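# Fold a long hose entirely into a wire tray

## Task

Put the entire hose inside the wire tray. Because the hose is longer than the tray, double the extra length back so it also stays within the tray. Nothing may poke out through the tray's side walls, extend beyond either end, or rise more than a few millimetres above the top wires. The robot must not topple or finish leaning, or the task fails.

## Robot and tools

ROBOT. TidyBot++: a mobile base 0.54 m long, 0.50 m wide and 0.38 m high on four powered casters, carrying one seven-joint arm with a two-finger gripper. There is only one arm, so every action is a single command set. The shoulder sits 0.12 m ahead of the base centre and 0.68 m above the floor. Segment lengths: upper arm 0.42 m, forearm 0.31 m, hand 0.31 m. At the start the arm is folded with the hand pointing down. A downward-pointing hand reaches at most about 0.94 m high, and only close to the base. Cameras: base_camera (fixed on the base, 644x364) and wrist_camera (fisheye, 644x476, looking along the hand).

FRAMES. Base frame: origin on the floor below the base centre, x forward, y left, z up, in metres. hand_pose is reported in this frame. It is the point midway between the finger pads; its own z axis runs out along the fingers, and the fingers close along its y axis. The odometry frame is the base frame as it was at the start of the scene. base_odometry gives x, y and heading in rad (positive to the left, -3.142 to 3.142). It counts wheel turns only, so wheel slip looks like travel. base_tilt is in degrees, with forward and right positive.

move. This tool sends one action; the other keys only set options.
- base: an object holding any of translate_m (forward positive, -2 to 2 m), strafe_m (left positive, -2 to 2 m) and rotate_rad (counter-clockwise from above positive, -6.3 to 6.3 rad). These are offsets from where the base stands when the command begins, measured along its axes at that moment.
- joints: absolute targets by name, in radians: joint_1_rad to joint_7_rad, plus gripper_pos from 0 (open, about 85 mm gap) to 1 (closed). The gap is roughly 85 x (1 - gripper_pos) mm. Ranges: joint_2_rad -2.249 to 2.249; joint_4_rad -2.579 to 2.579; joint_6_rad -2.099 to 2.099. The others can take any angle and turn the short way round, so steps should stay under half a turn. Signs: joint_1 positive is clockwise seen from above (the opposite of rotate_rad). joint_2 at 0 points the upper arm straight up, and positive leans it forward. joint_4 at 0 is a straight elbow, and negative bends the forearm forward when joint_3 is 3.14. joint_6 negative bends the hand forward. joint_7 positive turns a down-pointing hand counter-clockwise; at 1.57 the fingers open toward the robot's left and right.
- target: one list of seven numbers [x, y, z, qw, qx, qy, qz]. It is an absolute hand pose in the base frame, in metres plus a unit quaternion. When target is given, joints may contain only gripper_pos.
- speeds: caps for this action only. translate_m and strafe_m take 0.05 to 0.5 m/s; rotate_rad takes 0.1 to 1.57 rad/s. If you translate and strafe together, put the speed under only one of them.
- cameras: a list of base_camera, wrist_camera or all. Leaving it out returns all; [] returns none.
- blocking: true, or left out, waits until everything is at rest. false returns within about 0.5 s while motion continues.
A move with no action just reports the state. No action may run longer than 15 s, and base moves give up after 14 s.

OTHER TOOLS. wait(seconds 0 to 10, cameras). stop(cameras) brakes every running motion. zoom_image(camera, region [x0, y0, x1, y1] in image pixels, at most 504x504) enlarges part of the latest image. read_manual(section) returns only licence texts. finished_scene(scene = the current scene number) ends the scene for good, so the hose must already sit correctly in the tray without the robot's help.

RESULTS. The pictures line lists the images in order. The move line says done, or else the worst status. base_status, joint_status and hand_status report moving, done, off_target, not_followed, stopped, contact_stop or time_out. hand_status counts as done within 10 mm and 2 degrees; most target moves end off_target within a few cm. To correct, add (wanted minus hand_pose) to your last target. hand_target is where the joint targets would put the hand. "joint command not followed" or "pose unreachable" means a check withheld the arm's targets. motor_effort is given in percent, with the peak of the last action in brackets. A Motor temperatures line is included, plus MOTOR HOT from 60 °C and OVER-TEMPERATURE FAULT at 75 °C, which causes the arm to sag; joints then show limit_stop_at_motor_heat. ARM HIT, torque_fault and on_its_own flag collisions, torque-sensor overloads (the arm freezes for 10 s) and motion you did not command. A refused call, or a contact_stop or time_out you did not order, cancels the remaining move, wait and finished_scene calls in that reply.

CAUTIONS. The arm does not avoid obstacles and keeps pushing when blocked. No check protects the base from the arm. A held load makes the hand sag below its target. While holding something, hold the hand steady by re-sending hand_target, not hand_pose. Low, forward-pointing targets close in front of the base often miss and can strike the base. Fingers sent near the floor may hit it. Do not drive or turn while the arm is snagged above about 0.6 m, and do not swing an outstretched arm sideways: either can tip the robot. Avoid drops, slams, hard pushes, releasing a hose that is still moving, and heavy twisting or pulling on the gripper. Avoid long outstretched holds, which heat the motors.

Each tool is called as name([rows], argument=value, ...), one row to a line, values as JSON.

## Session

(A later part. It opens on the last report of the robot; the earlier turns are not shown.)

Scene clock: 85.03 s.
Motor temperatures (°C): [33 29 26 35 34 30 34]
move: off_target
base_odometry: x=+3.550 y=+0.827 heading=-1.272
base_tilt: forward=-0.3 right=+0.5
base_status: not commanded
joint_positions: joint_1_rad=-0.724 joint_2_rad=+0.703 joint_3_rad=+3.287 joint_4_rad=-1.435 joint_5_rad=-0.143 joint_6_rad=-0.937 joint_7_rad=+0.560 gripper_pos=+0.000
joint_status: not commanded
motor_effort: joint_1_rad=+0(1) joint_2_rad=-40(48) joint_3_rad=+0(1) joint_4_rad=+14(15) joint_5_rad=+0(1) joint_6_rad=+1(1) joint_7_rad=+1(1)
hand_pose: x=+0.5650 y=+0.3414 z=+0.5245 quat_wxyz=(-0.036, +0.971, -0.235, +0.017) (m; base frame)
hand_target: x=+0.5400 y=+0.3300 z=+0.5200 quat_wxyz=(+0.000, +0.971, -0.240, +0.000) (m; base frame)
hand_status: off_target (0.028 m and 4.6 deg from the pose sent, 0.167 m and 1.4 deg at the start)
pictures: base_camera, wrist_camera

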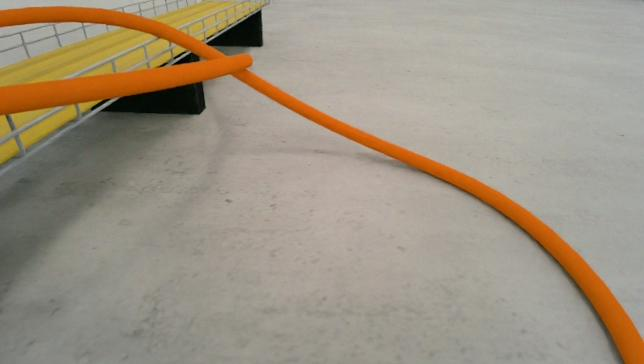

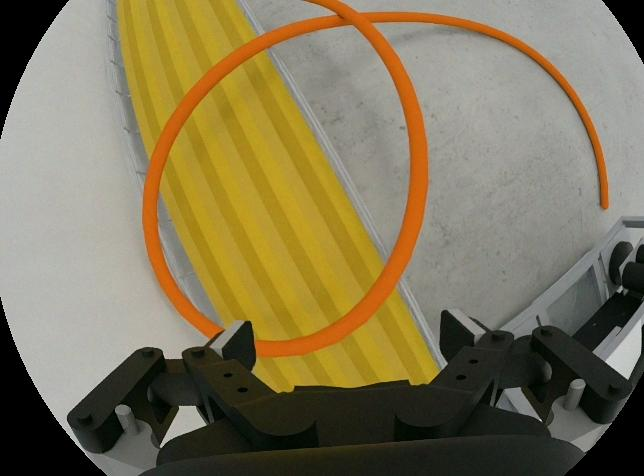

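move(base={"translate_m": 0.3}, speeds={"translate_m": 0.3}, target=[0.45, 0.26, 0.60, 0, 1, 0, 0])

Scene clock: 89.30 s.
Motor temperatures (°C): [33 29 26 35 34 30 34]
move: off_target
base_odometry: x=+3.638 y=+0.540 heading=-1.272
base_tilt: forward=-0.3 right=+0.5
base_status: done
joint_positions: joint_1_rad=-0.627 joint_2_rad=+0.384 joint_3_rad=+3.076 joint_4_rad=-1.727 joint_5_rad=-0.007 joint_6_rad=-0.970 joint_7_rad=+0.817 gripper_pos=+0.000
joint_status: not commanded
motor_effort: joint_1_rad=+0(2) joint_2_rad=-30(41) joint_3_rad=-1(2) joint_4_rad=+15(15) joint_5_rad=+0(1) joint_6_rad=+1(1) joint_7_rad=+1(1)
hand_pose: x=+0.4597 y=+0.2868 z=+0.6003 quat_wxyz=(-0.032, +0.999, -0.035, +0.013) (m; base frame)
hand_target: x=+0.4500 y=+0.2600 z=+0.6000 quat_wxyz=(+0.000, +1.000, +0.000, +0.000) (m; base frame)
hand_status: off_target (0.029 m and 5.6 deg from the pose sent, 0.160 m and 27.6 deg at the start)
pictures: base_camera, wrist_camera

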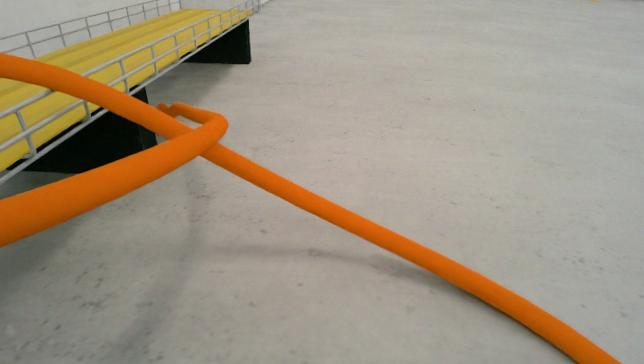

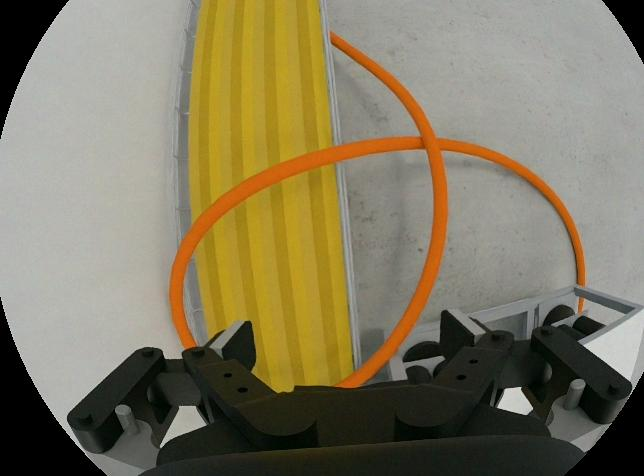

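move(target=[0.45, -0.26, 0.35, 0, 0.924, 0.383, 0])

Scene clock: 93.47 s.
Motor temperatures (°C): [33 29 26 35 34 30 34]
move: off_target
base_odometry: x=+3.638 y=+0.540 heading=-1.272
base_tilt: forward=-0.3 right=+0.6
base_status: not commanded
joint_positions: joint_1_rad=+0.802 joint_2_rad=+0.854 joint_3_rad=+2.929 joint_4_rad=-1.926 joint_5_rad=+0.445 joint_6_rad=-0.435 joint_7_rad=+2.517 gripper_pos=+0.000
joint_status: not commanded
motor_effort: joint_1_rad=+0(2) joint_2_rad=-35(36) joint_3_rad=-4(5) joint_4_rad=+6(15) joint_5_rad=+0(1) joint_6_rad=+0(1) joint_7_rad=+1(1)
hand_pose: x=+0.4480 y=-0.2607 z=+0.3603 quat_wxyz=(-0.004, +0.940, +0.342, -0.016) (m; base frame)
hand_target: x=+0.4500 y=-0.2600 z=+0.3500 quat_wxyz=(+0.000, +0.924, +0.383, +0.000) (m; base frame)
hand_status: off_target (0.011 m and 5.4 deg from the pose sent, 0.601 m and 49.2 deg at the start)
pictures: base_camera, wrist_camera

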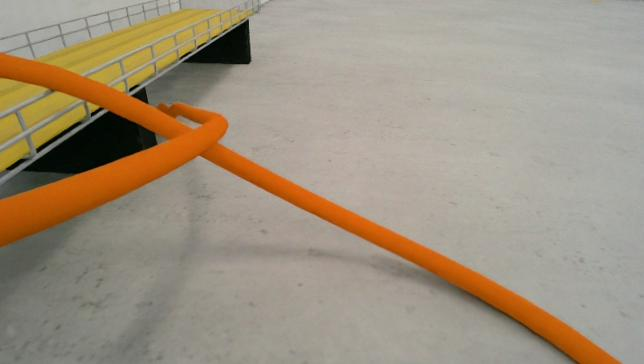

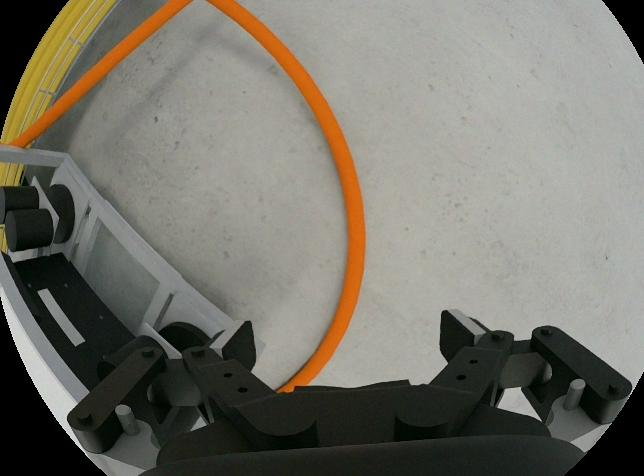

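move(target=[0.42, -0.295, 0.12, 0, 0.946, 0.326, 0], joints={"gripper_pos": 0.2}, cameras=["wrist_camera"])

Scene clock: 95.53 s.
Motor temperatures (°C): [33 29 26 35 34 30 34]
move: off_target
base_odometry: x=+3.638 y=+0.540 heading=-1.272
base_tilt: forward=-0.4 right=+0.6
base_status: not commanded
joint_positions: joint_1_rad=+0.802 joint_2_rad=+1.405 joint_3_rad=+3.114 joint_4_rad=-1.724 joint_5_rad=+0.674 joint_6_rad=-0.085 joint_7_rad=+2.366 gripper_pos=+0.200
joint_status: all done
motor_effort: joint_1_rad=+0(1) joint_2_rad=-38(41) joint_3_rad=-2(4) joint_4_rad=+0(6) joint_5_rad=+0(1) joint_6_rad=+0(1) joint_7_rad=+0(1)
hand_pose: x=+0.3999 y=-0.2877 z=+0.1267 quat_wxyz=(-0.019, +0.944, +0.329, -0.023) (m; base frame)
hand_target: x=+0.4200 y=-0.2950 z=+0.1200 quat_wxyz=(+0.000, +0.945, +0.326, +0.000) (m; base frame)
hand_status: off_target (0.022 m and 3.4 deg from the pose sent, 0.244 m and 2.7 deg at the start)
pictures: wrist_camera

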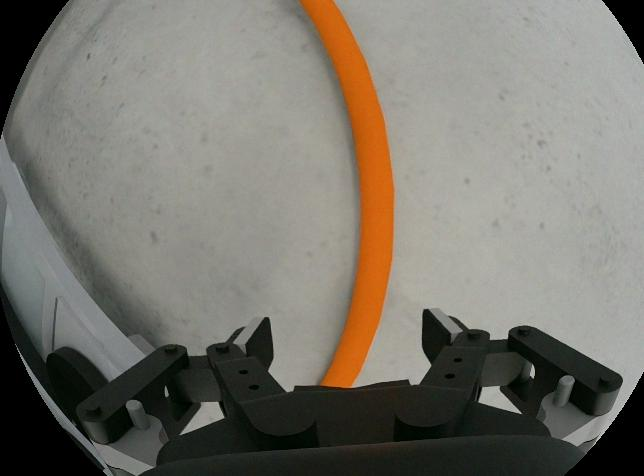

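move(target=[0.435, -0.290, 0.05, 0, 0.980, 0.2, 0], cameras=["wrist_camera"])

Scene clock: 97.10 s.
Motor temperatures (°C): [33 29 26 35 34 30 34]
move: off_target
base_odometry: x=+3.638 y=+0.540 heading=-1.272
base_tilt: forward=-0.3 right=+0.6
base_status: not commanded
joint_positions: joint_1_rad=+0.782 joint_2_rad=+1.576 joint_3_rad=+3.114 joint_4_rad=-1.547 joint_5_rad=+0.607 joint_6_rad=-0.084 joint_7_rad=+2.224 gripper_pos=+0.200
joint_status: not commanded
motor_effort: joint_1_rad=+0(1) joint_2_rad=-39(41) joint_3_rad=-2(2) joint_4_rad=+0(1) joint_5_rad=+0(0) joint_6_rad=+0(1) joint_7_rad=+1(1)
hand_pose: x=+0.4126 y=-0.2866 z=+0.0549 quat_wxyz=(-0.016, +0.971, +0.236, -0.022) (m; base frame)
hand_target: x=+0.4350 y=-0.2900 z=+0.0500 quat_wxyz=(+0.000, +0.980, +0.200, +0.000) (m; base frame)
hand_status: off_target (0.023 m and 5.3 deg from the pose sent, 0.084 m and 15.8 deg at the start)
pictures: wrist_camera

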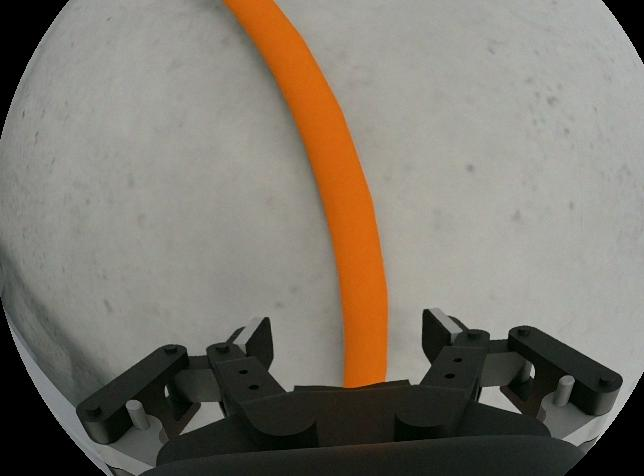

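move(target=[0.435, -0.297, 0.025, 0, 0.980, 0.2, 0], cameras=[])

move(joints={"gripper_pos": 0.88}, cameras=["wrist_camera"])

Scene clock: 98.17 s.
Motor temperatures (°C): [33 29 26 35 34 30 34]
move: off_target
base_odometry: x=+3.638 y=+0.540 heading=-1.272
base_tilt: forward=-0.4 right=+0.6
base_status: not commanded
joint_positions: joint_1_rad=+0.782 joint_2_rad=+1.629 joint_3_rad=+3.114 joint_4_rad=-1.464 joint_5_rad=+0.607 joint_6_rad=-0.084 joint_7_rad=+2.223 gripper_pos=+0.200
joint_status: not commanded
motor_effort: joint_1_rad=-1(1) joint_2_rad=-39(41) joint_3_rad=-2(2) joint_4_rad=+1(2) joint_5_rad=+0(1) joint_6_rad=+0(0) joint_7_rad=+1(1)
hand_pose: x=+0.4259 y=-0.2998 z=+0.0328 quat_wxyz=(-0.003, +0.972, +0.235, -0.014) (m; base frame)
hand_target: x=+0.4350 y=-0.2970 z=+0.0250 quat_wxyz=(+0.000, +0.980, +0.200, +0.000) (m; base frame)
hand_status: off_target (0.012 m and 4.4 deg from the pose sent, 0.039 m and 5.3 deg at the start)
pictures: none
No camera images: "cameras" was empty.

Scene clock: 99.10 s.
Motor temperatures (°C): [33 29 26 35 34 30 34]
move: off_target
base_odometry: x=+3.638 y=+0.540 heading=-1.272
base_tilt: forward=-0.3 right=+0.6
base_status: not commanded
joint_positions: joint_1_rad=+0.782 joint_2_rad=+1.626 joint_3_rad=+3.112 joint_4_rad=-1.469 joint_5_rad=+0.606 joint_6_rad=-0.084 joint_7_rad=+2.223 gripper_pos=+0.821
joint_status: gripper_pos off_target (ended at +0.821, target +0.880)
motor_effort: joint_1_rad=+0(1) joint_2_rad=-36(40) joint_3_rad=-1(2) joint_4_rad=+5(7) joint_5_rad=+0(1) joint_6_rad=+2(4) joint_7_rad=+0(1)
hand_pose: x=+0.4253 y=-0.2979 z=+0.0337 quat_wxyz=(-0.005, +0.972, +0.235, -0.014) (m; base frame)
hand_target: x=+0.4350 y=-0.2970 z=+0.0250 quat_wxyz=(+0.000, +0.980, +0.200, +0.000) (m; base frame)
hand_status: not commanded
pictures: wrist_camera

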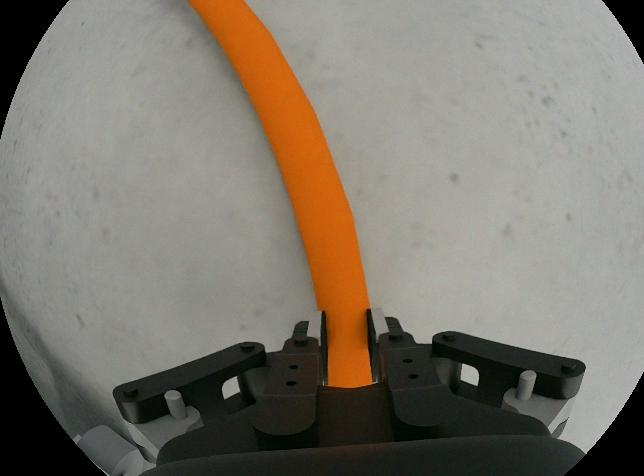

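move(target=[0.47, -0.22, 0.45, 0, 0.94, 0.34, 0])

Scene clock: 101.63 s.
Motor temperatures (°C): [33 29 26 35 34 30 34]
move: off_target
base_odometry: x=+3.638 y=+0.540 heading=-1.272
base_tilt: forward=-0.3 right=+0.6
base_status: not commanded
joint_positions: joint_1_rad=+0.746 joint_2_rad=+0.651 joint_3_rad=+2.952 joint_4_rad=-1.927 joint_5_rad=+0.274 joint_6_rad=-0.525 joint_7_rad=+2.553 gripper_pos=+0.822
joint_status: not commanded
motor_effort: joint_1_rad=-2(3) joint_2_rad=-34(46) joint_3_rad=-5(5) joint_4_rad=+10(10) joint_5_rad=-1(1) joint_6_rad=+1(3) joint_7_rad=+1(2)
hand_pose: x=+0.4759 y=-0.2578 z=+0.4447 quat_wxyz=(+0.032, +0.952, +0.304, +0.011) (m; base frame)
hand_target: x=+0.4700 y=-0.2200 z=+0.4500 quat_wxyz=(+0.000, +0.940, +0.340, +0.000) (m; base frame)
hand_status: off_target (0.039 m and 5.8 deg from the pose sent, 0.426 m and 12.7 deg at the start)
pictures: base_camera, wrist_camera

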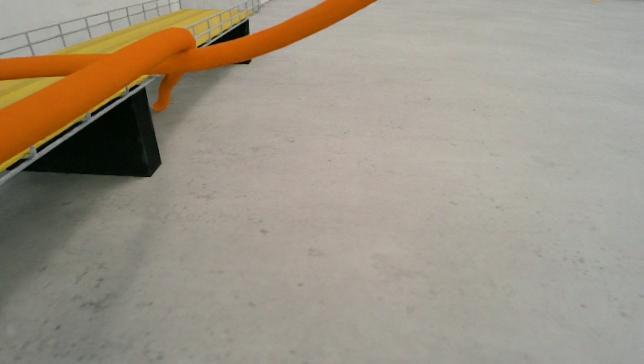

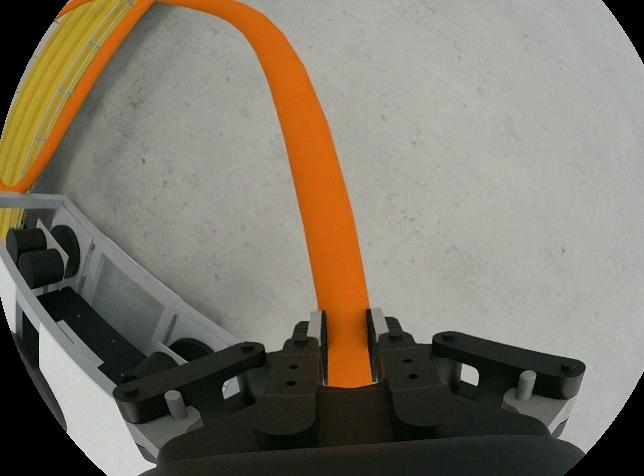

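move(base={"translate_m": 0.45}, speeds={"translate_m": 0.3}, target=[0.62, 0.0, 0.45, 0, 0.88, 0.47, 0])

Scene clock: 104.20 s.
Motor temperatures (°C): [33 29 26 35 34 30 34]
move: off_target
base_odometry: x=+3.771 y=+0.110 heading=-1.273
base_tilt: forward=-0.3 right=+0.6
base_status: done
joint_positions: joint_1_rad=+0.167 joint_2_rad=+0.762 joint_3_rad=+2.947 joint_4_rad=-1.648 joint_5_rad=+0.273 joint_6_rad=-0.721 joint_7_rad=+2.436 gripper_pos=+0.822
joint_status: not commanded
motor_effort: joint_1_rad=-1(6) joint_2_rad=-41(42) joint_3_rad=-5(9) joint_4_rad=+13(14) joint_5_rad=-2(3) joint_6_rad=+2(3) joint_7_rad=-1(2)
hand_pose: x=+0.6282 y=-0.0356 z=+0.4473 quat_wxyz=(+0.029, +0.867, +0.497, +0.004) (m; base frame)
hand_target: x=+0.6200 y=+0.0000 z=+0.4500 quat_wxyz=(+0.000, +0.882, +0.471, +0.000) (m; base frame)
hand_status: off_target (0.037 m and 4.8 deg from the pose sent, 0.295 m and 21.1 deg at the start)
pictures: base_camera, wrist_camera

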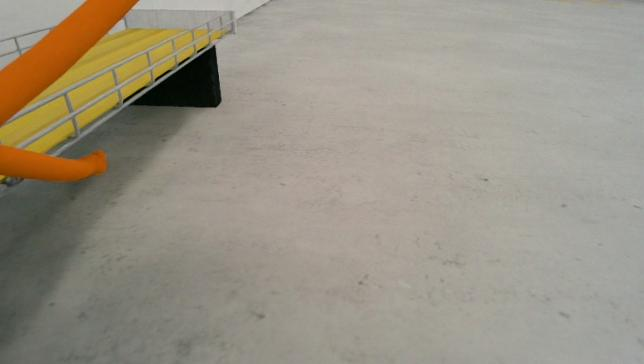

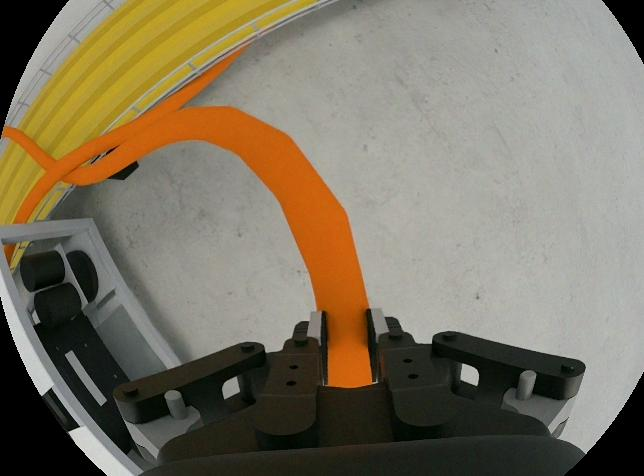

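move(base={"translate_m": 0.25}, speeds={"translate_m": 0.25}, target=[0.58, 0.3, 0.48, 0, 0.75, 0.66, 0])

Scene clock: 106.40 s.
Motor temperatures (°C): [33 29 26 35 34 30 34]
move: off_target
base_odometry: x=+3.844 y=-0.129 heading=-1.273
base_tilt: forward=-0.3 right=+0.4
base_status: done
joint_positions: joint_1_rad=-0.399 joint_2_rad=+0.808 joint_3_rad=+2.882 joint_4_rad=-1.433 joint_5_rad=+0.268 joint_6_rad=-0.915 joint_7_rad=+2.315 gripper_pos=+0.880
joint_status: not commanded
on_its_own: gripper_pos moved +0.058 to your old target +0.880
motor_effort: joint_1_rad=+0(4) joint_2_rad=-41(45) joint_3_rad=-4(6) joint_4_rad=+12(17) joint_5_rad=+0(4) joint_6_rad=+1(4) joint_7_rad=+0(3)
hand_pose: x=+0.5955 y=+0.2815 z=+0.4762 quat_wxyz=(+0.014, +0.736, +0.676, +0.008) (m; base frame)
hand_target: x=+0.5800 y=+0.3000 z=+0.4800 quat_wxyz=(+0.000, +0.751, +0.661, +0.000) (m; base frame)
hand_status: off_target (0.024 m and 3.0 deg from the pose sent, 0.341 m and 23.3 deg at the start)
pictures: base_camera, wrist_camera

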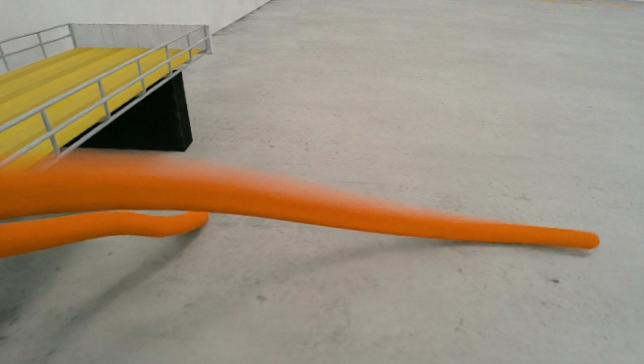

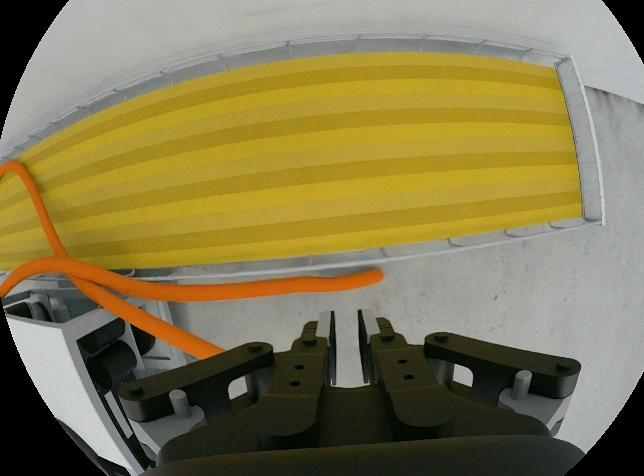

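move(base={"translate_m": -0.35}, speeds={"translate_m": 0.4}, target=[0.38, 0.28, 0.62, 0, 1, 0, 0], joints={"gripper_pos": 0.0})

Scene clock: 109.97 s.
Motor temperatures (°C): [33 29 26 35 34 30 34]
move: off_target
base_odometry: x=+3.741 y=+0.205 heading=-1.273
base_tilt: forward=-0.4 right=+0.5
base_status: done
joint_positions: joint_1_rad=-0.665 joint_2_rad=+0.278 joint_3_rad=+2.962 joint_4_rad=-1.808 joint_5_rad=+0.092 joint_6_rad=-0.995 joint_7_rad=+0.760 gripper_pos=+0.000
joint_status: all done
motor_effort: joint_1_rad=+0(4) joint_2_rad=-25(44) joint_3_rad=-2(6) joint_4_rad=+14(16) joint_5_rad=+0(1) joint_6_rad=+1(2) joint_7_rad=+1(2)
hand_pose: x=+0.4053 y=+0.2890 z=+0.6230 quat_wxyz=(-0.014, +0.999, +0.037, +0.033) (m; base frame)
hand_target: x=+0.3800 y=+0.2800 z=+0.6200 quat_wxyz=(+0.000, +1.000, +0.000, +0.000) (m; base frame)
hand_status: off_target (0.027 m and 5.9 deg from the pose sent, 0.259 m and 85.2 deg at the start)
pictures: base_camera, wrist_camera

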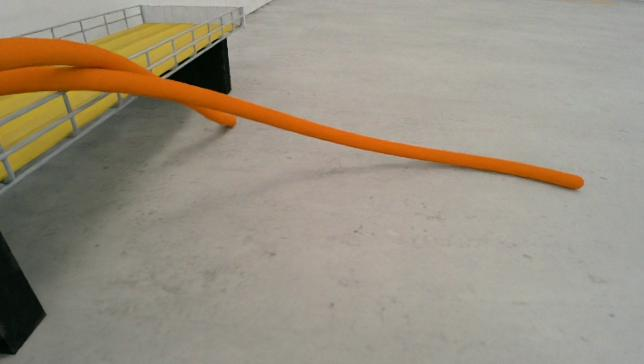

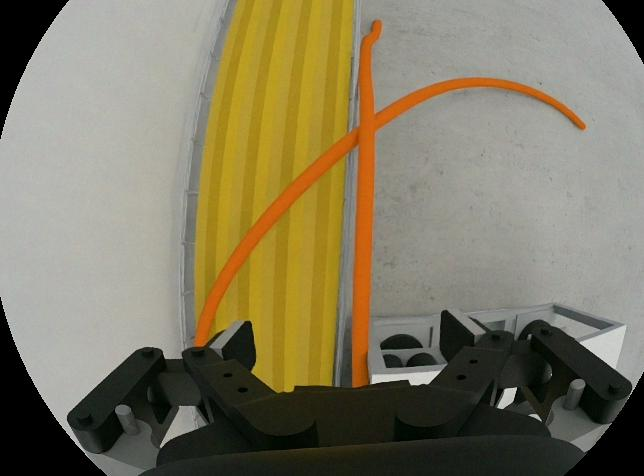

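move(target=[0.49, 0.415, 0.34, 0, 0.927, -0.375, 0], cameras=["wrist_camera"], joints={"gripper_pos": 0.1})

Scene clock: 113.33 s.
Motor temperatures (°C): [33 29 26 35 34 30 34]
move: off_target
base_odometry: x=+3.741 y=+0.205 heading=-1.273
base_tilt: forward=-0.4 right=+0.5
base_status: not commanded
joint_positions: joint_1_rad=-0.954 joint_2_rad=+1.025 joint_3_rad=+3.380 joint_4_rad=-1.468 joint_5_rad=-0.298 joint_6_rad=-0.759 joint_7_rad=+0.279 gripper_pos=+0.100
joint_status: all done
motor_effort: joint_1_rad=+0(1) joint_2_rad=-43(45) joint_3_rad=+2(2) joint_4_rad=+10(16) joint_5_rad=+0(1) joint_6_rad=+0(1) joint_7_rad=+0(1)
hand_pose: x=+0.4789 y=+0.3870 z=+0.3443 quat_wxyz=(+0.034, +0.939, -0.342, -0.015) (m; base frame)
hand_target: x=+0.4900 y=+0.4150 z=+0.3400 quat_wxyz=(+0.000, +0.927, -0.375, +0.000) (m; base frame)
hand_status: off_target (0.030 m and 5.9 deg from the pose sent, 0.321 m and 48.4 deg at the start)
pictures: wrist_camera

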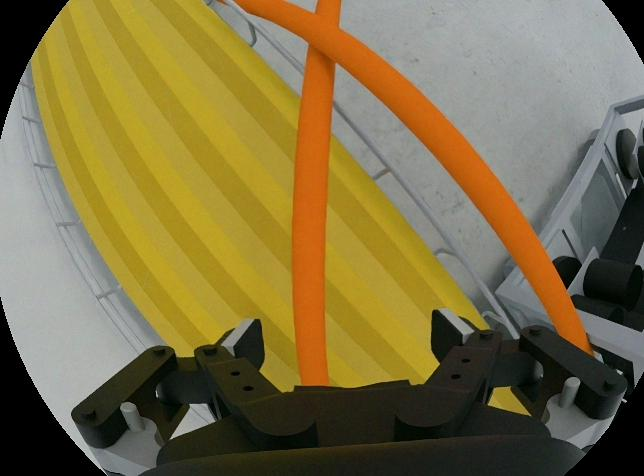

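move(target=[0.51, 0.43, 0.26, 0, 0.927, -0.375, 0], cameras=["wrist_camera"])

Scene clock: 114.97 s.
Motor temperatures (°C): [33 29 26 35 34 30 34]
move: off_target
base_odometry: x=+3.741 y=+0.205 heading=-1.273
base_tilt: forward=-0.4 right=+0.4
base_status: not commanded
joint_positions: joint_1_rad=-0.954 joint_2_rad=+1.224 joint_3_rad=+3.381 joint_4_rad=-1.314 joint_5_rad=-0.335 joint_6_rad=-0.719 joint_7_rad=+0.277 gripper_pos=+0.100
joint_status: not commanded
motor_effort: joint_1_rad=-1(2) joint_2_rad=-45(49) joint_3_rad=+2(3) joint_4_rad=+9(10) joint_5_rad=+0(1) joint_6_rad=+0(1) joint_7_rad=+0(1)
hand_pose: x=+0.4939 y=+0.4064 z=+0.2607 quat_wxyz=(+0.037, +0.939, -0.341, -0.011) (m; base frame)
hand_target: x=+0.5100 y=+0.4300 z=+0.2600 quat_wxyz=(+0.000, +0.927, -0.375, +0.000) (m; base frame)
hand_status: off_target (0.029 m and 6.1 deg from the pose sent, 0.100 m and 5.9 deg at the start)
pictures: wrist_camera

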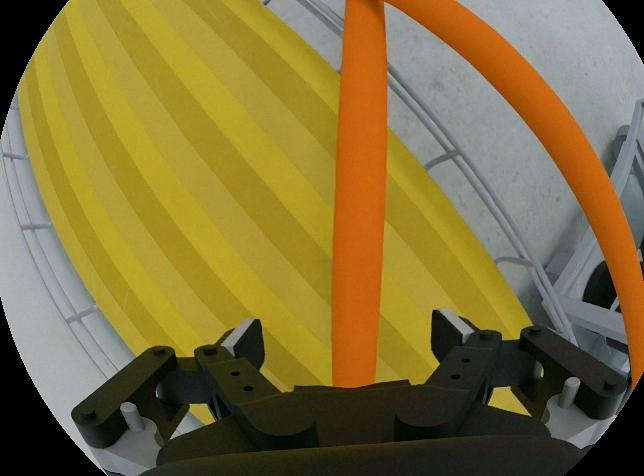

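move(joints={"gripper_pos": 0.88}, cameras=["wrist_camera"])

Scene clock: 116.03 s.
Motor temperatures (°C): [33 29 26 35 34 30 34]
move: done
base_odometry: x=+3.741 y=+0.205 heading=-1.273
base_tilt: forward=-0.3 right=+0.5
base_status: not commanded
joint_positions: joint_1_rad=-0.954 joint_2_rad=+1.224 joint_3_rad=+3.381 joint_4_rad=-1.314 joint_5_rad=-0.336 joint_6_rad=-0.719 joint_7_rad=+0.277 gripper_pos=+0.880
joint_status: all done
motor_effort: joint_1_rad=+0(1) joint_2_rad=-45(46) joint_3_rad=+2(2) joint_4_rad=+9(9) joint_5_rad=+0(0) joint_6_rad=-1(1) joint_7_rad=+0(1)
hand_pose: x=+0.4939 y=+0.4065 z=+0.2607 quat_wxyz=(+0.037, +0.939, -0.341, -0.011) (m; base frame)
hand_target: x=+0.5100 y=+0.4300 z=+0.2600 quat_wxyz=(+0.000, +0.927, -0.375, +0.000) (m; base frame)
hand_status: not commanded
pictures: wrist_camera

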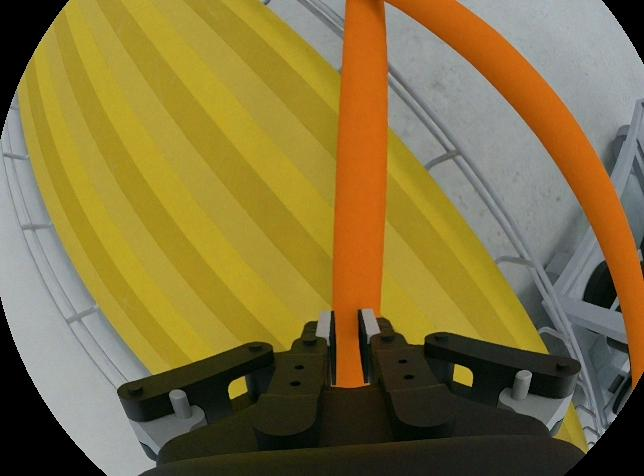

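move(joints={"gripper_pos": 0.1}, cameras=[])

move(target=[0.51, 0.43, 0.225, 0, 0.927, -0.375, 0], cameras=["wrist_camera"])

move(joints={"gripper_pos": 0.85}, cameras=["wrist_camera"])

Scene clock: 117.17 s.
Motor temperatures (°C): [33 29 26 35 34 30 34]
move: done
base_odometry: x=+3.741 y=+0.205 heading=-1.273
base_tilt: forward=-0.3 right=+0.5
base_status: not commanded
joint_positions: joint_1_rad=-0.954 joint_2_rad=+1.224 joint_3_rad=+3.381 joint_4_rad=-1.314 joint_5_rad=-0.336 joint_6_rad=-0.719 joint_7_rad=+0.277 gripper_pos=+0.100
joint_status: all done
motor_effort: joint_1_rad=+0(1) joint_2_rad=-46(46) joint_3_rad=+2(2) joint_4_rad=+8(9) joint_5_rad=+0(0) joint_6_rad=+0(1) joint_7_rad=+1(1)
hand_pose: x=+0.4939 y=+0.4065 z=+0.2607 quat_wxyz=(+0.037, +0.939, -0.341, -0.011) (m; base frame)
hand_target: x=+0.5100 y=+0.4300 z=+0.2600 quat_wxyz=(+0.000, +0.927, -0.375, +0.000) (m; base frame)
hand_status: not commanded
pictures: none
No camera images: "cameras" was empty.

Scene clock: 118.07 s.
Motor temperatures (°C): [33 29 26 35 34 30 34]
move: off_target
base_odometry: x=+3.741 y=+0.205 heading=-1.273
base_tilt: forward=-0.4 right=+0.5
base_status: not commanded
joint_positions: joint_1_rad=-0.954 joint_2_rad=+1.289 joint_3_rad=+3.380 joint_4_rad=-1.275 joint_5_rad=-0.353 joint_6_rad=-0.682 joint_7_rad=+0.277 gripper_pos=+0.100
joint_status: not commanded
motor_effort: joint_1_rad=-1(1) joint_2_rad=-46(48) joint_3_rad=+2(2) joint_4_rad=+8(9) joint_5_rad=+0(1) joint_6_rad=+0(1) joint_7_rad=+1(1)
hand_pose: x=+0.4979 y=+0.4105 z=+0.2299 quat_wxyz=(+0.032, +0.939, -0.343, -0.006) (m; base frame)
hand_target: x=+0.5100 y=+0.4300 z=+0.2250 quat_wxyz=(+0.000, +0.927, -0.375, +0.000) (m; base frame)
hand_status: off_target (0.023 m and 5.4 deg from the pose sent, 0.046 m and 6.0 deg at the start)
pictures: wrist_camera

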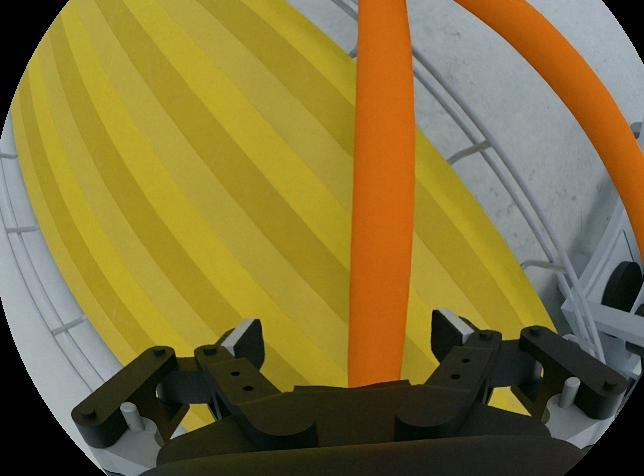

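Scene clock: 119.03 s.
Motor temperatures (°C): [33 29 26 35 34 30 34]
move: off_target
base_odometry: x=+3.741 y=+0.205 heading=-1.273
base_tilt: forward=-0.4 right=+0.5
base_status: not commanded
joint_positions: joint_1_rad=-0.954 joint_2_rad=+1.289 joint_3_rad=+3.381 joint_4_rad=-1.275 joint_5_rad=-0.353 joint_6_rad=-0.682 joint_7_rad=+0.277 gripper_pos=+0.759
joint_status: gripper_pos off_target (ended at +0.759, target +0.850)
motor_effort: joint_1_rad=-1(3) joint_2_rad=-47(47) joint_3_rad=+1(2) joint_4_rad=+10(10) joint_5_rad=+0(1) joint_6_rad=+0(1) joint_7_rad=+1(1)
hand_pose: x=+0.4980 y=+0.4105 z=+0.2299 quat_wxyz=(+0.032, +0.939, -0.343, -0.006) (m; base frame)
hand_target: x=+0.5100 y=+0.4300 z=+0.2250 quat_wxyz=(+0.000, +0.927, -0.375, +0.000) (m; base frame)
hand_status: not commanded
pictures: wrist_camera

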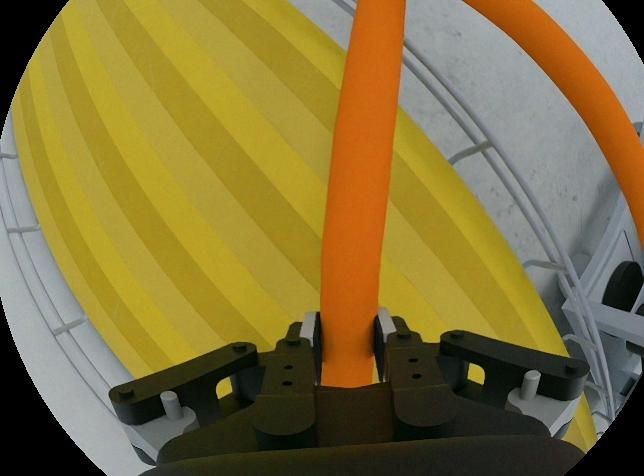

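move(base={"translate_m": 0.2}, speeds={"translate_m": 0.2}, target=[0.45, 0.50, 0.27, 0, 0.965, -0.26, 0])

move(target=[0.45, 0.585, 0.25, 0, 0.996, -0.087, 0])

Scene clock: 121.03 s.
Motor temperatures (°C): [33 29 26 35 34 30 34]
move: off_target
base_odometry: x=+3.800 y=+0.014 heading=-1.273
base_tilt: forward=-0.4 right=+0.5
base_status: done
joint_positions: joint_1_rad=-1.075 joint_2_rad=+1.265 joint_3_rad=+3.340 joint_4_rad=-1.249 joint_5_rad=-0.330 joint_6_rad=-0.701 joint_7_rad=+0.277 gripper_pos=+0.759
joint_status: not commanded
motor_effort: joint_1_rad=+0(4) joint_2_rad=-49(51) joint_3_rad=+2(5) joint_4_rad=+11(13) joint_5_rad=+0(2) joint_6_rad=+2(3) joint_7_rad=+1(3)
hand_pose: x=+0.4361 y=+0.4802 z=+0.2464 quat_wxyz=(+0.016, +0.963, -0.268, -0.016) (m; base frame)
hand_target: x=+0.4500 y=+0.5000 z=+0.2700 quat_wxyz=(+0.000, +0.966, -0.260, +0.000) (m; base frame)
hand_status: off_target (0.034 m and 2.8 deg from the pose sent, 0.109 m and 10.7 deg at the start)
pictures: base_camera, wrist_camera

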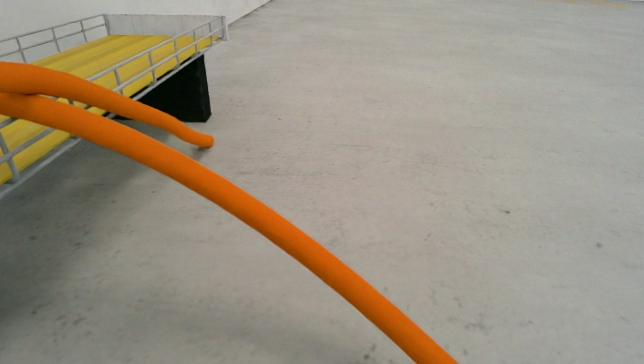

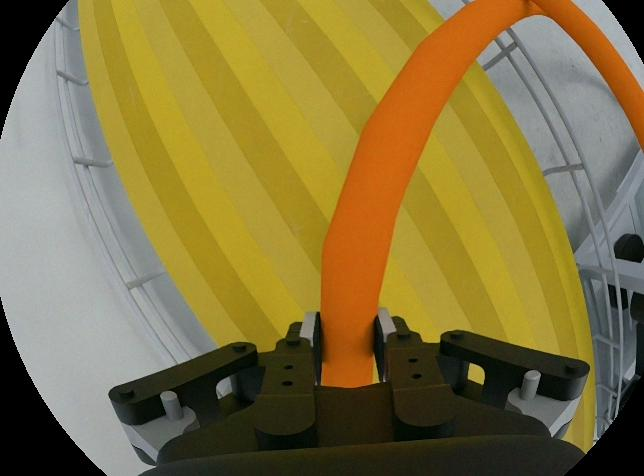

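Scene clock: 122.63 s.
Motor temperatures (°C): [32 29 26 35 34 30 34]
move: off_target
base_odometry: x=+3.800 y=+0.014 heading=-1.273
base_tilt: forward=-0.3 right=+0.5
base_status: not commanded
joint_positions: joint_1_rad=-1.075 joint_2_rad=+1.426 joint_3_rad=+3.291 joint_4_rad=-0.828 joint_5_rad=-0.173 joint_6_rad=-0.937 joint_7_rad=+0.336 gripper_pos=+0.759
joint_status: not commanded
motor_effort: joint_1_rad=-6(6) joint_2_rad=-57(57) joint_3_rad=-3(3) joint_4_rad=+19(19) joint_5_rad=-2(2) joint_6_rad=+5(5) joint_7_rad=+2(3)
hand_pose: x=+0.4584 y=+0.5524 z=+0.2336 quat_wxyz=(+0.020, +0.989, -0.145, -0.003) (m; base frame)
hand_target: x=+0.4500 y=+0.5850 z=+0.2500 quat_wxyz=(+0.000, +0.996, -0.087, +0.000) (m; base frame)
hand_status: off_target (0.037 m and 7.1 deg from the pose sent, 0.106 m and 21.3 deg at the start)
pictures: base_camera, wrist_camera

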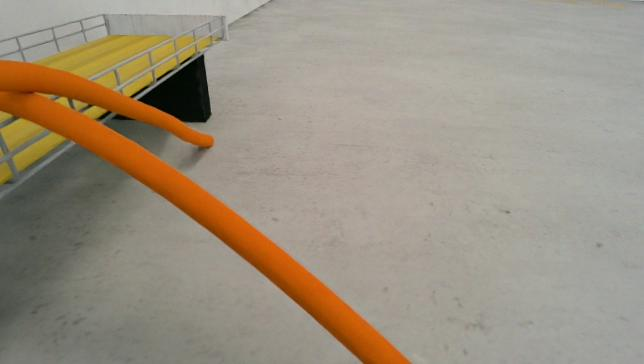

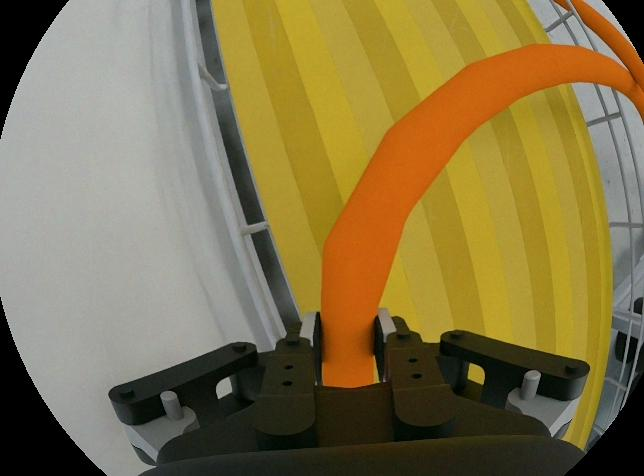

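move(target=[0.44, 0.59, 0.205, 0, 1, -0.0, 0], cameras=["wrist_camera"])

move(target=[0.44, 0.585, 0.185, 0, 1, 0.03, 0], cameras=["wrist_camera"])

Scene clock: 124.00 s.
Motor temperatures (°C): [32 29 26 35 34 30 34]
move: off_target
base_odometry: x=+3.800 y=+0.014 heading=-1.273
base_tilt: forward=-0.4 right=+0.5
base_status: not commanded
joint_positions: joint_1_rad=-1.075 joint_2_rad=+1.514 joint_3_rad=+3.256 joint_4_rad=-0.744 joint_5_rad=-0.145 joint_6_rad=-0.940 joint_7_rad=+0.470 gripper_pos=+0.759
joint_status: not commanded
motor_effort: joint_1_rad=-6(7) joint_2_rad=-53(57) joint_3_rad=-3(4) joint_4_rad=+17(19) joint_5_rad=-1(3) joint_6_rad=+5(8) joint_7_rad=+3(3)
hand_pose: x=+0.4464 y=+0.5588 z=+0.1951 quat_wxyz=(+0.022, +0.998, -0.062, -0.012) (m; base frame)
hand_target: x=+0.4400 y=+0.5900 z=+0.2050 quat_wxyz=(+0.000, +1.000, +0.000, +0.000) (m; base frame)
hand_status: off_target (0.033 m and 7.7 deg from the pose sent, 0.051 m and 16.8 deg at the start)
pictures: wrist_camera

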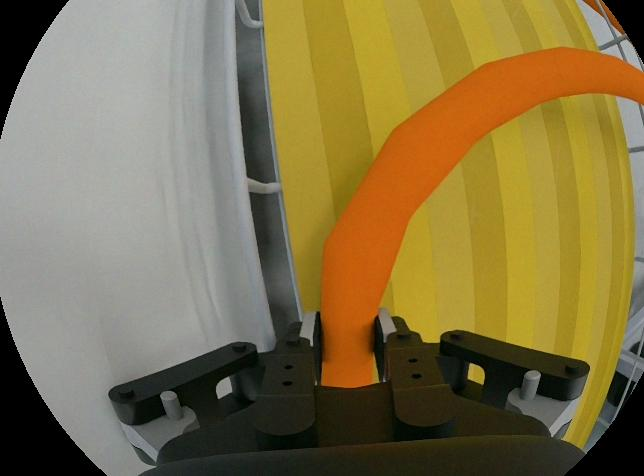

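Scene clock: 124.63 s.
Motor temperatures (°C): [32 29 26 35 34 30 34]
move: off_target
base_odometry: x=+3.800 y=+0.014 heading=-1.273
base_tilt: forward=-0.4 right=+0.5
base_status: not commanded
joint_positions: joint_1_rad=-1.075 joint_2_rad=+1.516 joint_3_rad=+3.256 joint_4_rad=-0.741 joint_5_rad=-0.143 joint_6_rad=-0.940 joint_7_rad=+0.532 gripper_pos=+0.759
joint_status: not commanded
motor_effort: joint_1_rad=-7(8) joint_2_rad=-49(53) joint_3_rad=-4(4) joint_4_rad=+16(17) joint_5_rad=-1(1) joint_6_rad=+7(8) joint_7_rad=+4(4)
hand_pose: x=+0.4474 y=+0.5589 z=+0.1948 quat_wxyz=(+0.022, +0.999, -0.031, -0.012) (m; base frame)
hand_target: x=+0.4400 y=+0.5850 z=+0.1850 quat_wxyz=(+0.000, +1.000, +0.030, +0.000) (m; base frame)
hand_status: off_target (0.029 m and 7.5 deg from the pose sent, 0.029 m and 11.0 deg at the start)
pictures: wrist_camera

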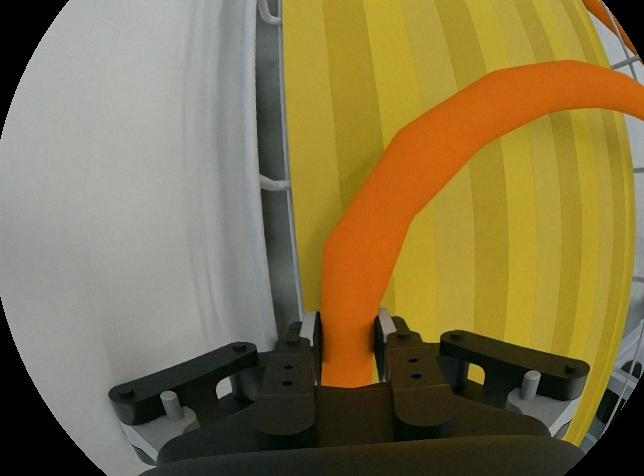

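move(joints={"gripper_pos": 0.1}, cameras=["wrist_camera"])

Scene clock: 125.70 s.
Motor temperatures (°C): [32 29 26 35 34 30 34]
move: done
base_odometry: x=+3.800 y=+0.014 heading=-1.273
base_tilt: forward=-0.3 right=+0.5
base_status: not commanded
joint_positions: joint_1_rad=-1.067 joint_2_rad=+1.521 joint_3_rad=+3.257 joint_4_rad=-0.753 joint_5_rad=-0.106 joint_6_rad=-0.991 joint_7_rad=+0.558 gripper_pos=+0.101
joint_status: all done
motor_effort: joint_1_rad=-9(10) joint_2_rad=-50(51) joint_3_rad=-6(7) joint_4_rad=+24(24) joint_5_rad=-5(6) joint_6_rad=+16(17) joint_7_rad=-1(4)
hand_pose: x=+0.4470 y=+0.5302 z=+0.1902 quat_wxyz=(+0.059, +0.998, -0.011, -0.017) (m; base frame)
hand_target: x=+0.4400 y=+0.5850 z=+0.1850 quat_wxyz=(+0.000, +1.000, +0.030, +0.000) (m; base frame)
hand_status: not commanded
pictures: wrist_camera

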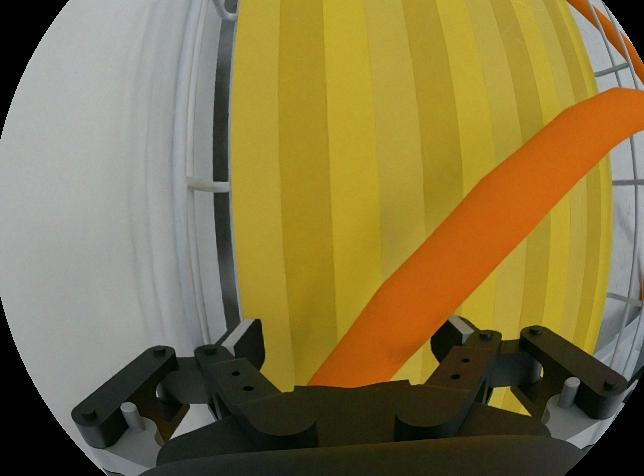

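move(target=[0.46, 0.545, 0.21, 0, 0.95, -0.31, 0], joints={"gripper_pos": 0.0}, cameras=["wrist_camera"])

move(target=[0.44, 0.50, 0.33, 0, 0.95, -0.31, 0], cameras=["wrist_camera"])

Scene clock: 127.37 s.
Motor temperatures (°C): [32 29 26 35 34 30 34]
move: off_target
base_odometry: x=+3.800 y=+0.014 heading=-1.273
base_tilt: forward=-0.4 right=+0.5
base_status: not commanded
joint_positions: joint_1_rad=-1.073 joint_2_rad=+1.445 joint_3_rad=+3.329 joint_4_rad=-0.894 joint_5_rad=-0.234 joint_6_rad=-0.863 joint_7_rad=+0.130 gripper_pos=+0.000
joint_status: all done
motor_effort: joint_1_rad=+0(11) joint_2_rad=-51(54) joint_3_rad=+1(7) joint_4_rad=+11(25) joint_5_rad=+0(6) joint_6_rad=+0(17) joint_7_rad=+0(2)
hand_pose: x=+0.4610 y=+0.5306 z=+0.2070 quat_wxyz=(+0.022, +0.962, -0.273, -0.001) (m; base frame)
hand_target: x=+0.4600 y=+0.5450 z=+0.2100 quat_wxyz=(+0.000, +0.951, -0.310, +0.000) (m; base frame)
hand_status: off_target (0.015 m and 5.1 deg from the pose sent, 0.028 m and 35.6 deg at the start)
pictures: wrist_camera

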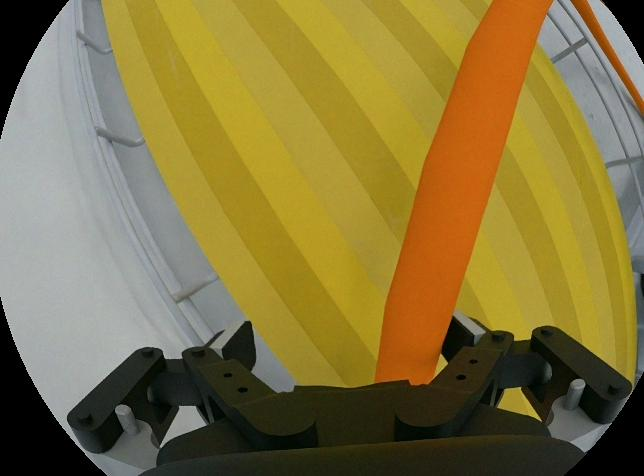

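Scene clock: 128.90 s.
Motor temperatures (°C): [32 29 26 35 34 30 34]
move: off_target
base_odometry: x=+3.800 y=+0.014 heading=-1.273
base_tilt: forward=-0.3 right=+0.5
base_status: not commanded
joint_positions: joint_1_rad=-1.084 joint_2_rad=+1.121 joint_3_rad=+3.352 joint_4_rad=-1.256 joint_5_rad=-0.244 joint_6_rad=-0.840 joint_7_rad=+0.130 gripper_pos=+0.000
joint_status: not commanded
motor_effort: joint_1_rad=-1(1) joint_2_rad=-46(52) joint_3_rad=+2(2) joint_4_rad=+11(12) joint_5_rad=+0(0) joint_6_rad=+0(1) joint_7_rad=+1(1)
hand_pose: x=+0.4449 y=+0.4822 z=+0.3303 quat_wxyz=(+0.026, +0.951, -0.307, -0.003) (m; base frame)
hand_target: x=+0.4400 y=+0.5000 z=+0.3300 quat_wxyz=(+0.000, +0.951, -0.310, +0.000) (m; base frame)
hand_status: off_target (0.018 m and 3.0 deg from the pose sent, 0.128 m and 5.1 deg at the start)
pictures: wrist_camera

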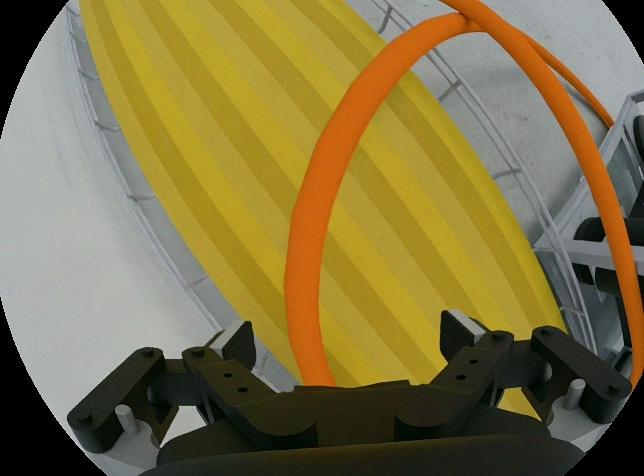

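move(target=[0.15, 0.36, 0.62, 0, 1, 0, 0], cameras=["wrist_camera"])

Scene clock: 131.23 s.
Motor temperatures (°C): [32 29 26 35 34 30 34]
move: off_target
base_odometry: x=+3.800 y=+0.014 heading=-1.273
base_tilt: forward=-0.3 right=+0.5
base_status: not commanded
joint_positions: joint_1_rad=-1.175 joint_2_rad=+0.254 joint_3_rad=+2.810 joint_4_rad=-1.865 joint_5_rad=+0.050 joint_6_rad=-0.978 joint_7_rad=+0.048 gripper_pos=+0.000
joint_status: not commanded
motor_effort: joint_1_rad=-1(3) joint_2_rad=-23(48) joint_3_rad=-2(2) joint_4_rad=+14(15) joint_5_rad=+0(1) joint_6_rad=+1(1) joint_7_rad=+0(1)
hand_pose: x=+0.1533 y=+0.3838 z=+0.6200 quat_wxyz=(-0.031, +0.999, -0.001, -0.018) (m; base frame)
hand_target: x=+0.1500 y=+0.3600 z=+0.6200 quat_wxyz=(+0.000, +1.000, +0.000, +0.000) (m; base frame)
hand_status: off_target (0.024 m and 4.1 deg from the pose sent, 0.431 m and 35.9 deg at the start)
pictures: wrist_camera

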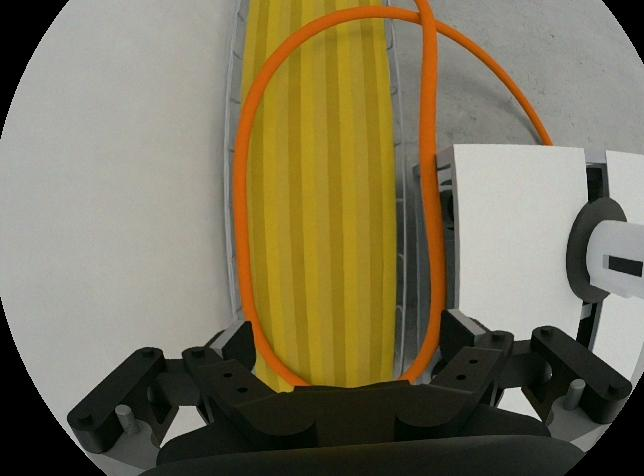

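move(target=[0.38, 0.27, 0.36, 0, 1, 0, 0], cameras=["wrist_camera", "base_camera"], joints={"gripper_pos": 0.1})

Scene clock: 135.43 s.
Motor temperatures (°C): [32 29 26 35 34 30 34]
move: off_target
base_odometry: x=+3.800 y=+0.014 heading=-1.273
base_tilt: forward=-0.3 right=+0.5
base_status: not commanded
joint_positions: joint_1_rad=-0.891 joint_2_rad=+0.778 joint_3_rad=+3.231 joint_4_rad=-2.090 joint_5_rad=-0.243 joint_6_rad=-0.312 joint_7_rad=+0.986 gripper_pos=+0.100
joint_status: all done
motor_effort: joint_1_rad=+0(3) joint_2_rad=-32(33) joint_3_rad=+0(3) joint_4_rad=+4(15) joint_5_rad=+0(1) joint_6_rad=+0(1) joint_7_rad=+1(2)
hand_pose: x=+0.3677 y=+0.2775 z=+0.3677 quat_wxyz=(+0.006, +1.000, +0.004, -0.014) (m; base frame)
hand_target: x=+0.3800 y=+0.2700 z=+0.3600 quat_wxyz=(+0.000, +1.000, +0.000, +0.000) (m; base frame)
hand_status: off_target (0.016 m and 1.8 deg from the pose sent, 0.363 m and 4.1 deg at the start)
pictures: base_camera, wrist_camera

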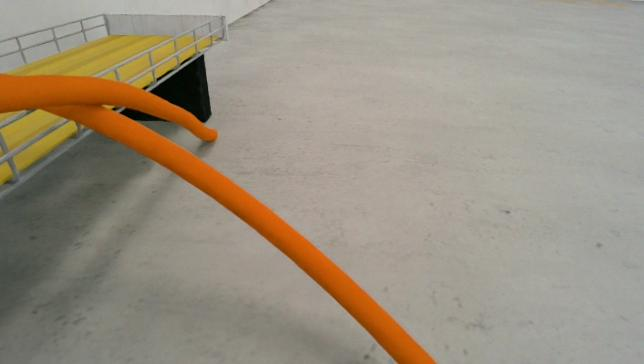

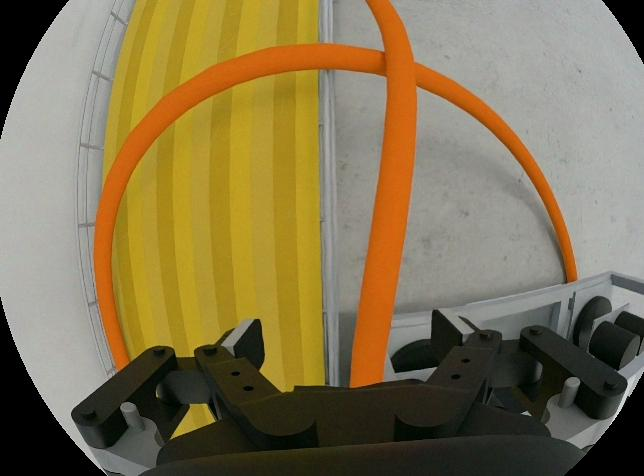

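move(target=[0.395, 0.258, 0.295, 0, 0.998, -0.06, 0], cameras=["wrist_camera"])

Scene clock: 136.77 s.
Motor temperatures (°C): [32 29 26 35 34 30 34]
move: off_target
base_odometry: x=+3.800 y=+0.014 heading=-1.273
base_tilt: forward=-0.3 right=+0.5
base_status: not commanded
joint_positions: joint_1_rad=-0.809 joint_2_rad=+0.960 joint_3_rad=+3.205 joint_4_rad=-2.090 joint_5_rad=-0.365 joint_6_rad=-0.166 joint_7_rad=+1.041 gripper_pos=+0.100
joint_status: not commanded
motor_effort: joint_1_rad=-1(1) joint_2_rad=-33(35) joint_3_rad=-1(1) joint_4_rad=+1(5) joint_5_rad=+0(1) joint_6_rad=+0(1) joint_7_rad=+0(2)
hand_pose: x=+0.3731 y=+0.2473 z=+0.2991 quat_wxyz=(+0.021, +0.998, -0.061, -0.024) (m; base frame)
hand_target: x=+0.3950 y=+0.2580 z=+0.2950 quat_wxyz=(+0.000, +0.998, -0.060, +0.000) (m; base frame)
hand_status: off_target (0.025 m and 3.6 deg from the pose sent, 0.080 m and 7.6 deg at the start)
pictures: wrist_camera

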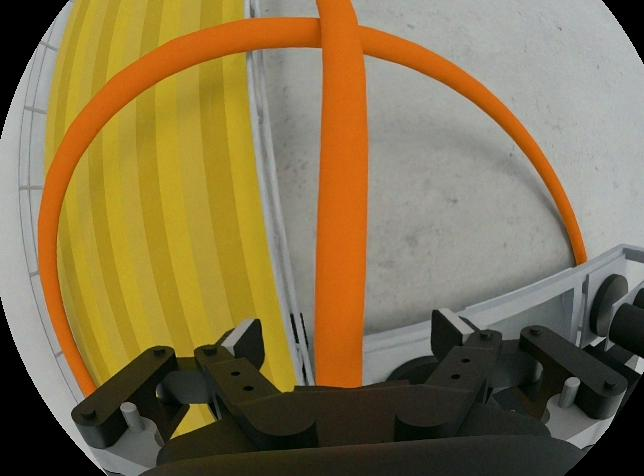

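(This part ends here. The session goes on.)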